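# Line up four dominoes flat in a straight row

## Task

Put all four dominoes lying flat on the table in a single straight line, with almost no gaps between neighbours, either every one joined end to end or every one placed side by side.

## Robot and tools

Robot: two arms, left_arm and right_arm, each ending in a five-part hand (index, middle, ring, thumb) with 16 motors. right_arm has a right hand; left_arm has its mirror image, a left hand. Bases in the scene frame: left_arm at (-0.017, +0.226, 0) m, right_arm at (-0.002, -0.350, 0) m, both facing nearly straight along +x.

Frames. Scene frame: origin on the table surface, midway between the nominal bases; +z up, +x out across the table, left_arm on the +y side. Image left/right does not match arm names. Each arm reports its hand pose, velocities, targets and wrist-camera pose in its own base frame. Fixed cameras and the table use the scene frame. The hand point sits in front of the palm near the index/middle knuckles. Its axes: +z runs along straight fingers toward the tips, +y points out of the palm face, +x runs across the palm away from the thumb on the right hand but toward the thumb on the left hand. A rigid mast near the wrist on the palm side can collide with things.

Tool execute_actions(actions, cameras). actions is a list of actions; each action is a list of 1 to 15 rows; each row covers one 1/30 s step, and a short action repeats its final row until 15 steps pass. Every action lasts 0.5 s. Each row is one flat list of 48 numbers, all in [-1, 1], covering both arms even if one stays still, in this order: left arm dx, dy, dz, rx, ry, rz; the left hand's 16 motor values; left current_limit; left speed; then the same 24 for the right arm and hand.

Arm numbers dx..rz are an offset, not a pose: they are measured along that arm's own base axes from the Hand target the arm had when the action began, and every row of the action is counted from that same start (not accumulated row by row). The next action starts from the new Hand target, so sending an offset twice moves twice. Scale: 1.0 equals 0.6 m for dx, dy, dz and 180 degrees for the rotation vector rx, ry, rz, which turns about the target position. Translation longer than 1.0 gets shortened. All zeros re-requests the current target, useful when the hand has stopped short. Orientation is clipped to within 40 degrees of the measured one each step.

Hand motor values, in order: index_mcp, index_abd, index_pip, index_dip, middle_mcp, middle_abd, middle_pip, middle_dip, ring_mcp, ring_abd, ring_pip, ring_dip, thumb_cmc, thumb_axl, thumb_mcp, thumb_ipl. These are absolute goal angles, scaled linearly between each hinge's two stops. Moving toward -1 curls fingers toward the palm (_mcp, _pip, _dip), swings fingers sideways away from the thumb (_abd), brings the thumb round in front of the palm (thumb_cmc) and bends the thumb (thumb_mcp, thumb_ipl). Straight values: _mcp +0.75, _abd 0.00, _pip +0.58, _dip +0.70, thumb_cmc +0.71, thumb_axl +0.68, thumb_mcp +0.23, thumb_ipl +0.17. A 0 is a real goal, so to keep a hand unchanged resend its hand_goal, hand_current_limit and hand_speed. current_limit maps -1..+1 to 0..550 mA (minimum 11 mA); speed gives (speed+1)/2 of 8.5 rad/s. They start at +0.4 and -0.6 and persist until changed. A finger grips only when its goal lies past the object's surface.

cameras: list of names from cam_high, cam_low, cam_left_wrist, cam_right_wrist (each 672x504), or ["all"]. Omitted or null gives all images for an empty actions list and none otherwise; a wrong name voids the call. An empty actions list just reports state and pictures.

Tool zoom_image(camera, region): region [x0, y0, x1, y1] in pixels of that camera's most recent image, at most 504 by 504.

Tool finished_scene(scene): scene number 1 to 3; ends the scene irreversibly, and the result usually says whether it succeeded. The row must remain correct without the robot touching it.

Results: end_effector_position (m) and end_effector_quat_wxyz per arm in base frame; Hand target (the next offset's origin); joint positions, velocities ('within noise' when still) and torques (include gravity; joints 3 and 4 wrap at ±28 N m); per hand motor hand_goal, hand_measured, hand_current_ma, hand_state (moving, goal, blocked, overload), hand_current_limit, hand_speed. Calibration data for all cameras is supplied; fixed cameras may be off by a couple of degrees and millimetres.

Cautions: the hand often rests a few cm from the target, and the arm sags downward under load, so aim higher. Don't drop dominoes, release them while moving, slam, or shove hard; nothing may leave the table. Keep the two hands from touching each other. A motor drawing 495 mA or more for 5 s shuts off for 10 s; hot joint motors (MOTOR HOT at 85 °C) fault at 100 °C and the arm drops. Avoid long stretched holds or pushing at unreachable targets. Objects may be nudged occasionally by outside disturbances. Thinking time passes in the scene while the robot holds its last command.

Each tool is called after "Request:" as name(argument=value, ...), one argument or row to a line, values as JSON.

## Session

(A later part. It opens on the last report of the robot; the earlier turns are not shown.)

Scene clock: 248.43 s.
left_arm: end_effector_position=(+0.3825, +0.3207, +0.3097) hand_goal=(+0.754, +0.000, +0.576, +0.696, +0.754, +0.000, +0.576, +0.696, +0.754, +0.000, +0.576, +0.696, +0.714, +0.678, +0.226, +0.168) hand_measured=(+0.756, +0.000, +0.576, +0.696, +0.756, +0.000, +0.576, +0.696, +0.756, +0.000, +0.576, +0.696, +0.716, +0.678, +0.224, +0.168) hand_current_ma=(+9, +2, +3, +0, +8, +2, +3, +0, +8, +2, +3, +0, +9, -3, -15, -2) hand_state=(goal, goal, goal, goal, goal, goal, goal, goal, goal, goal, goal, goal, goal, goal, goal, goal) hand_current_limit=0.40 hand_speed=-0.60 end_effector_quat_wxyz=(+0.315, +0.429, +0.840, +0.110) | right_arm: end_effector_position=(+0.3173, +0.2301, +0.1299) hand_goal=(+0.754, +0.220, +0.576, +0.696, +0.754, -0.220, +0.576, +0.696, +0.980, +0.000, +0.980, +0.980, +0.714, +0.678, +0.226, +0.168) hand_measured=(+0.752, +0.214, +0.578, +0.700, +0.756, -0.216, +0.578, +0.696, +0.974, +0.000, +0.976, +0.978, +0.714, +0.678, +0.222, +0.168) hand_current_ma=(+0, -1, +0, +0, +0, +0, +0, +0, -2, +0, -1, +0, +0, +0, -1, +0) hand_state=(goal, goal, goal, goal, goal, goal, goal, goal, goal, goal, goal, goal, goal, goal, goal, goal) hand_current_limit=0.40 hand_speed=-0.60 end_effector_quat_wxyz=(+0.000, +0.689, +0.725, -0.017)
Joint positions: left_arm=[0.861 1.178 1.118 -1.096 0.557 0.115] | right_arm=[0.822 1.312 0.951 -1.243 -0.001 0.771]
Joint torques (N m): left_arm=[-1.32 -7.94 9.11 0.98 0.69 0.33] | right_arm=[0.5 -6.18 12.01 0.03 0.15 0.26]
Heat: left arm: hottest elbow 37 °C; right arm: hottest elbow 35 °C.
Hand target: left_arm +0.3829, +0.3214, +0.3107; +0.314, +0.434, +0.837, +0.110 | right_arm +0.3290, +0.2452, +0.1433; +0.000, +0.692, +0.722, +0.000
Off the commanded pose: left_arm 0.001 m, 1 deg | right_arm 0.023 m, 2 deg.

Request:
execute_actions(
  actions=[
    [[0,0,0,0,0,0,0.754,0,0.576,0.696,0.754,0,0.576,0.696,0.754,0,0.576,0.696,0.714,0.678,0.226,0.168,0.4,-0.6,0.004,0.002,0.014,0,0,0,0.754,0.22,0.576,0.696,0.754,-0.22,0.576,0.696,0.98,0,0.98,0.98,0.714,0.678,0.226,0.168,0.4,-0.6],[0,0,0,0,0,0,0.754,0,0.576,0.696,0.754,0,0.576,0.696,0.754,0,0.576,0.696,0.714,0.678,0.226,0.168,0.4,-0.6,0.008,0.004,0.025,0,0,0,0.754,0.22,0.576,0.696,0.754,-0.22,0.576,0.696,0.98,0,0.98,0.98,0.714,0.678,0.226,0.168,0.4,-0.6]],
    [[0,0,0,0,0,0,0.754,0,0.576,0.696,0.754,0,0.576,0.696,0.754,0,0.576,0.696,0.714,0.678,0.226,0.168,0.4,-0.6,-0.009,-0.006,-0.012,0,0,0,0.754,0.22,0.576,0.696,0.754,-0.22,0.576,0.696,0.98,0,0.98,0.98,0.714,0.678,0.226,0.168,0.4,-0.6],[0,0,0,0,0,0,0.754,0,0.576,0.696,0.754,0,0.576,0.696,0.754,0,0.576,0.696,0.714,0.678,0.226,0.168,0.4,-0.6,-0.019,-0.013,-0.03,0,0,0,0.754,0.22,0.576,0.696,0.754,-0.22,0.576,0.696,0.98,0,0.98,0.98,0.714,0.678,0.226,0.168,0.4,-0.6]],
  ],
)

Scene clock: 250.70 s.
left_arm: end_effector_position=(+0.3825, +0.3207, +0.3097) hand_goal=(+0.754, +0.000, +0.576, +0.696, +0.754, +0.000, +0.576, +0.696, +0.754, +0.000, +0.576, +0.696, +0.714, +0.678, +0.226, +0.168) hand_measured=(+0.756, +0.000, +0.576, +0.696, +0.756, +0.000, +0.576, +0.696, +0.756, +0.000, +0.576, +0.696, +0.716, +0.678, +0.224, +0.168) hand_current_ma=(+9, +2, +3, +0, +8, +2, +3, +0, +8, +2, +3, +0, +9, -3, -15, -2) hand_state=(goal, goal, goal, goal, goal, goal, goal, goal, goal, goal, goal, goal, goal, goal, goal, goal) hand_current_limit=0.40 hand_speed=-0.60 end_effector_quat_wxyz=(+0.315, +0.429, +0.840, +0.110) | right_arm: end_effector_position=(+0.3237, +0.2382, +0.1385) hand_goal=(+0.754, +0.220, +0.576, +0.696, +0.754, -0.220, +0.576, +0.696, +0.980, +0.000, +0.980, +0.980, +0.714, +0.678, +0.226, +0.168) hand_measured=(+0.752, +0.214, +0.578, +0.700, +0.754, -0.216, +0.578, +0.696, +0.974, +0.000, +0.976, +0.978, +0.714, +0.678, +0.222, +0.168) hand_current_ma=(+0, -1, +0, +0, +0, +0, +0, +0, -2, +0, -1, +0, +0, +0, -1, +0) hand_state=(goal, goal, goal, goal, goal, goal, goal, goal, goal, goal, goal, goal, goal, goal, goal, goal) hand_current_limit=0.40 hand_speed=-0.60 end_effector_quat_wxyz=(+0.000, +0.689, +0.725, -0.008)
Joint positions: left_arm=[0.861 1.178 1.118 -1.096 0.557 0.115] | right_arm=[0.824 1.319 0.979 -1.246 -0.001 0.773]
Joint torques (N m): left_arm=[-1.32 -8.18 9.01 0.66 0.79 0.3] | right_arm=[0.67 -8.23 7.57 0.47 0.17 0.28]
Heat: left arm: hottest elbow 37 °C; right arm: hottest elbow 35 °C.
Hand target: left_arm +0.3829, +0.3214, +0.3107; +0.314, +0.434, +0.837, +0.110 | right_arm +0.3224, +0.2398, +0.1402; +0.000, +0.692, +0.722, +0.000
Off the commanded pose: left_arm 0.001 m, 1 deg | right_arm 0.003 m, 1 deg.

Request:
execute_actions(
  actions=[
    [[0,0,0,0,0,0,0.754,0,0.576,0.696,0.754,0,0.576,0.696,0.754,0,0.576,0.696,0.714,0.678,0.226,0.168,0.4,-0.6,-0.001,-0.0015,-0.0065,0,0,0,0.754,0.22,0.576,0.696,0.754,-0.22,0.576,0.696,0.98,0,0.98,0.98,0.714,0.678,0.226,0.168,0.4,-0.6]],
  ],
)

Scene clock: 251.87 s.
left_arm: end_effector_position=(+0.3825, +0.3207, +0.3097) hand_goal=(+0.754, +0.000, +0.576, +0.696, +0.754, +0.000, +0.576, +0.696, +0.754, +0.000, +0.576, +0.696, +0.714, +0.678, +0.226, +0.168) hand_measured=(+0.756, +0.000, +0.576, +0.696, +0.756, +0.000, +0.576, +0.696, +0.756, +0.000, +0.576, +0.696, +0.716, +0.678, +0.224, +0.168) hand_current_ma=(+9, +2, +3, +0, +8, +2, +3, +0, +8, +2, +3, +0, +9, -3, -15, -2) hand_state=(goal, goal, goal, goal, goal, goal, goal, goal, goal, goal, goal, goal, goal, goal, goal, goal) hand_current_limit=0.40 hand_speed=-0.60 end_effector_quat_wxyz=(+0.315, +0.429, +0.840, +0.110) | right_arm: end_effector_position=(+0.3228, +0.2372, +0.1346) hand_goal=(+0.754, +0.220, +0.576, +0.696, +0.754, -0.220, +0.576, +0.696, +0.980, +0.000, +0.980, +0.980, +0.714, +0.678, +0.226, +0.168) hand_measured=(+0.752, +0.214, +0.578, +0.700, +0.754, -0.216, +0.578, +0.696, +0.974, +0.000, +0.976, +0.978, +0.714, +0.678, +0.222, +0.168) hand_current_ma=(+0, -1, +0, +0, +0, +0, +0, +0, -2, +0, -1, +0, +0, +0, -1, +0) hand_state=(goal, goal, goal, goal, goal, goal, goal, goal, goal, goal, goal, goal, goal, goal, goal, goal) hand_current_limit=0.40 hand_speed=-0.60 end_effector_quat_wxyz=(+0.000, +0.689, +0.725, -0.008)
Joint positions: left_arm=[0.861 1.178 1.118 -1.096 0.557 0.115] | right_arm=[0.824 1.319 0.969 -1.235 -0.001 0.773]
Joint torques (N m): left_arm=[-1.26 -7 9.18 1.05 0.79 0.35] | right_arm=[0.26 -8.23 7.61 0.35 0.16 0.26]
Heat: left arm: hottest elbow 37 °C; right arm: hottest elbow 35 °C.
Hand target: left_arm +0.3829, +0.3214, +0.3107; +0.314, +0.434, +0.837, +0.110 | right_arm +0.3218, +0.2389, +0.1363; +0.000, +0.692, +0.722, +0.000
Off the commanded pose: left_arm 0.001 m, 1 deg | right_arm 0.003 m, 1 deg.

Request:
execute_actions(
  actions=[
    [[0,0,0,0,0,0,0.754,0,0.576,0.696,0.754,0,0.576,0.696,0.754,0,0.576,0.696,0.714,0.678,0.226,0.168,0.4,-0.6,0,0,0,0,0,0,0.754,0.04,0.576,0.696,0.754,-0.04,0.576,0.696,0.98,0,0.98,0.98,0.714,0.678,0.226,0.168,0.4,-0.9]],
    [[0,0,0,0,0,0,0.754,0,0.576,0.696,0.754,0,0.576,0.696,0.754,0,0.576,0.696,0.714,0.678,0.226,0.168,0.4,-0.6,0,0,0,0,0,0,0.754,0.04,0.576,0.696,0.754,-0.04,0.576,0.696,0.98,0,0.98,0.98,0.714,0.678,0.226,0.168,0.4,-0.9]],
  ],
  cameras=["cam_right_wrist"],
)

Request:
zoom_image(
  camera="cam_right_wrist",
  region=[240, 30, 420, 190],
)

Scene clock: 253.60 s.
left_arm: end_effector_position=(+0.3825, +0.3207, +0.3097) hand_goal=(+0.754, +0.000, +0.576, +0.696, +0.754, +0.000, +0.576, +0.696, +0.754, +0.000, +0.576, +0.696, +0.714, +0.678, +0.226, +0.168) hand_measured=(+0.756, +0.000, +0.576, +0.696, +0.756, +0.000, +0.576, +0.696, +0.756, +0.000, +0.576, +0.696, +0.716, +0.678, +0.224, +0.168) hand_current_ma=(+9, +2, +3, +0, +8, +2, +3, +0, +8, +2, +3, +0, +9, -3, -15, -2) hand_state=(goal, goal, goal, goal, goal, goal, goal, goal, goal, goal, goal, goal, goal, goal, goal, goal) hand_current_limit=0.40 hand_speed=-0.60 end_effector_quat_wxyz=(+0.315, +0.429, +0.840, +0.110) | right_arm: end_effector_position=(+0.3228, +0.2372, +0.1346) hand_goal=(+0.754, +0.040, +0.576, +0.696, +0.754, -0.040, +0.576, +0.696, +0.980, +0.000, +0.980, +0.980, +0.714, +0.678, +0.226, +0.168) hand_measured=(+0.752, +0.110, +0.578, +0.700, +0.754, -0.108, +0.578, +0.696, +0.974, +0.000, +0.976, +0.978, +0.714, +0.678, +0.222, +0.168) hand_current_ma=(+0, +78, +0, +0, +0, -75, +0, +0, -2, +0, -1, +0, +0, +0, -1, +0) hand_state=(goal, blocked, goal, goal, goal, blocked, goal, goal, goal, goal, goal, goal, goal, goal, goal, goal) hand_current_limit=0.40 hand_speed=-0.90 end_effector_quat_wxyz=(+0.000, +0.689, +0.725, -0.008)
Joint positions: left_arm=[0.861 1.178 1.118 -1.096 0.557 0.115] | right_arm=[0.824 1.319 0.969 -1.235 -0.001 0.773]
Joint torques (N m): left_arm=[-1.55 -8.29 9.22 0.9 0.7 0.36] | right_arm=[0.44 -8.47 7.65 0.5 0.17 0.25]
Heat: left arm: hottest elbow 37 °C; right arm: hottest elbow 35 °C.
Hand target: left_arm +0.3829, +0.3214, +0.3107; +0.314, +0.434, +0.837, +0.110 | right_arm +0.3218, +0.2389, +0.1363; +0.000, +0.692, +0.722, +0.000
Off the commanded pose: left_arm 0.001 m, 1 deg | right_arm 0.003 m, 1 deg.
camera_calibration:
cam_right_wrist: T_world_to_cam=[[0.665725, -0.745764, 0.025441, -0.0092935], [-0.531622, -0.450089, 0.717494, 0.140797], [-0.52363, -0.491178, -0.6961, 0.508719], [0, 0, 0, 1]] pos_world=[0.347419, 0.306312, 0.253335]
Images, in order (width x height): cam_right_wrist 672x504.

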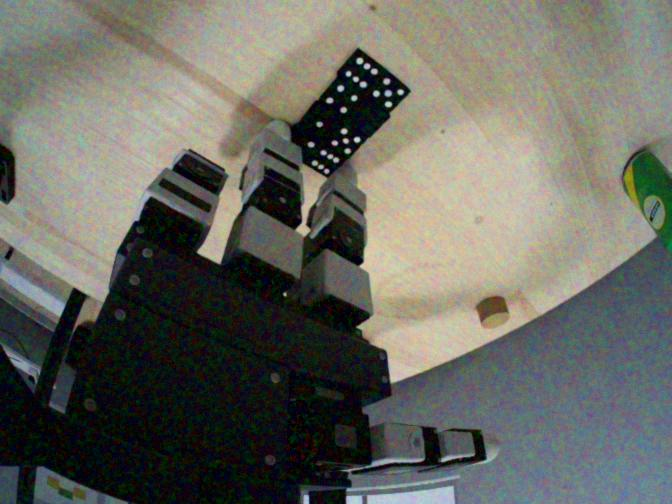

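Scaled by 2.800 from the camera's 672x504 image, which has a finer 960x720 frame.

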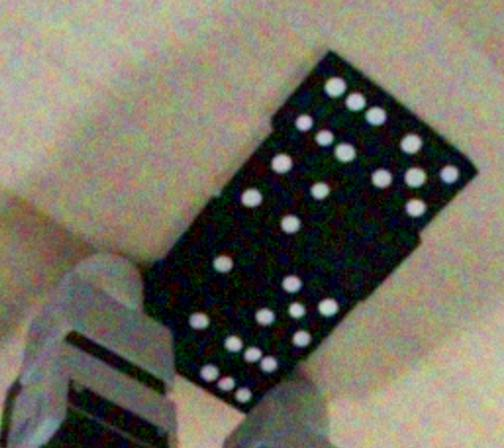

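Request:
execute_actions(
  actions=[
    [[0,0,0,0,0,0,0.754,0,0.576,0.696,0.754,0,0.576,0.696,0.754,0,0.576,0.696,0.714,0.678,0.226,0.168,0.4,-0.6,0,0,0,0,0,0,0.754,0.22,0.576,0.696,0.754,-0.22,0.576,0.696,0.98,0,0.98,0.98,0.714,0.678,0.226,0.168,0.4,-0.6]],
    [[0,0,0,0,0,0,0.754,0,0.576,0.696,0.754,0,0.576,0.696,0.754,0,0.576,0.696,0.714,0.678,0.226,0.168,0.4,-0.6,0,0,0.04,0,0,0,0.754,0.22,0.576,0.696,0.754,-0.22,0.576,0.696,0.98,0,0.98,0.98,0.714,0.678,0.226,0.168,0.4,-0.6],[0,0,0,0,0,0,0.754,0,0.576,0.696,0.754,0,0.576,0.696,0.754,0,0.576,0.696,0.714,0.678,0.226,0.168,0.4,-0.6,0,0,0.08,0,0,0,0.754,0.22,0.576,0.696,0.754,-0.22,0.576,0.696,0.98,0,0.98,0.98,0.714,0.678,0.226,0.168,0.4,-0.6]],
  ],
  cameras=["cam_right_wrist"],
)

Request:
zoom_image(
  camera="cam_right_wrist",
  region=[240, 60, 400, 200],
)

Scene clock: 256.63 s.
left_arm: end_effector_position=(+0.3825, +0.3207, +0.3097) hand_goal=(+0.754, +0.000, +0.576, +0.696, +0.754, +0.000, +0.576, +0.696, +0.754, +0.000, +0.576, +0.696, +0.714, +0.678, +0.226, +0.168) hand_measured=(+0.756, +0.000, +0.576, +0.696, +0.756, +0.000, +0.576, +0.696, +0.756, +0.000, +0.576, +0.696, +0.716, +0.678, +0.224, +0.168) hand_current_ma=(+9, +2, +3, +0, +8, +2, +3, +0, +8, +2, +3, +0, +9, -3, -15, -2) hand_state=(goal, goal, goal, goal, goal, goal, goal, goal, goal, goal, goal, goal, goal, goal, goal, goal) hand_current_limit=0.40 hand_speed=-0.60 end_effector_quat_wxyz=(+0.315, +0.429, +0.840, +0.110) | right_arm: end_effector_position=(+0.3113, +0.2248, +0.1572) hand_goal=(+0.754, +0.220, +0.576, +0.696, +0.754, -0.220, +0.576, +0.696, +0.980, +0.000, +0.980, +0.980, +0.714, +0.678, +0.226, +0.168) hand_measured=(+0.752, +0.214, +0.578, +0.700, +0.754, -0.216, +0.578, +0.696, +0.974, +0.000, +0.976, +0.978, +0.714, +0.678, +0.222, +0.168) hand_current_ma=(+0, -1, +0, +0, +0, +1, +0, +0, -2, +0, -1, +0, +0, +0, -1, +0) hand_state=(goal, goal, goal, goal, goal, goal, goal, goal, goal, goal, goal, goal, goal, goal, goal, goal) hand_current_limit=0.40 hand_speed=-0.60 end_effector_quat_wxyz=(+0.000, +0.689, +0.725, -0.028)
Joint positions: left_arm=[0.861 1.178 1.118 -1.096 0.557 0.115] | right_arm=[0.824 1.28 0.999 -1.346 -0.001 0.773]
Joint torques (N m): left_arm=[-0.97 -7.18 8.94 1.16 0.79 0.38] | right_arm=[0.21 -7.82 13.01 -0.54 0.16 0.28]
Heat: left arm: hottest elbow 37 °C; right arm: hottest elbow 34 °C.
Hand target: left_arm +0.3829, +0.3214, +0.3107; +0.314, +0.434, +0.837, +0.110 | right_arm +0.3218, +0.2389, +0.1843; +0.000, +0.692, +0.722, +0.000
Off the commanded pose: left_arm 0.001 m, 1 deg | right_arm 0.032 m, 3 deg.
camera_calibration:
cam_right_wrist: T_world_to_cam=[[0.666496, -0.744929, 0.0294031, -0.012643], [-0.511603, -0.428337, 0.744842, 0.0973992], [-0.54226, -0.511477, -0.666593, 0.518043], [0, 0, 0, 1]] pos_world=[0.33917, 0.297269, 0.273149]
Images, in order (width x height): cam_right_wrist 672x504.

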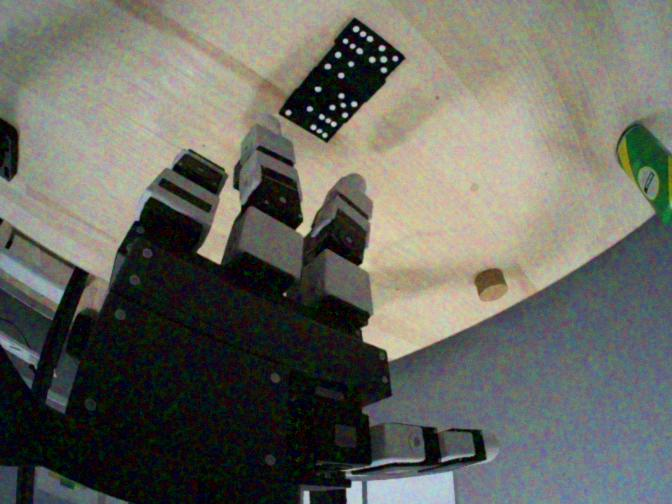

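Scaled by 3.150 from the camera's 672x504 image, which has a finer 960x720 frame.

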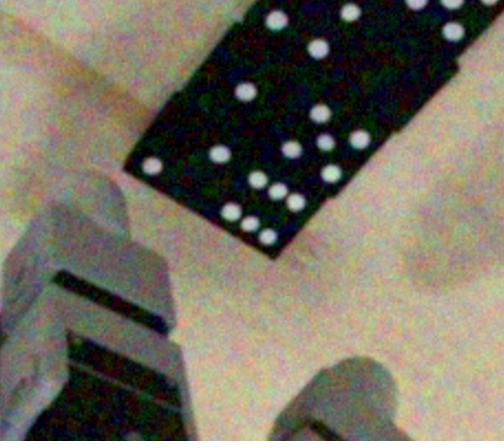

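Request:
zoom_image(
  camera="cam_right_wrist",
  region=[260, 10, 420, 150],
)

Request:
zoom_image(
  camera="cam_right_wrist",
  region=[300, 10, 420, 115],
)

Scaled by 3.150 from the camera's 672x504 image, which has a finer 960x720 frame.

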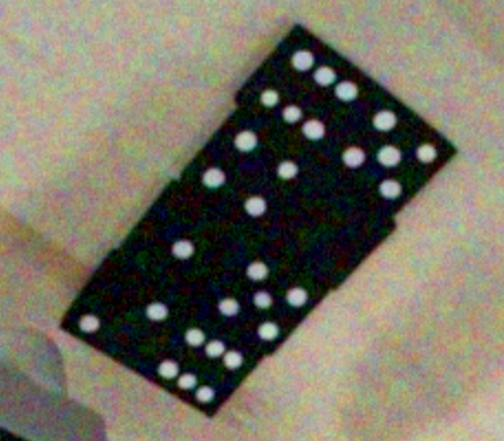

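Scaled by 4.200 from the camera's 672x504 image, which has a finer 960x720 frame.

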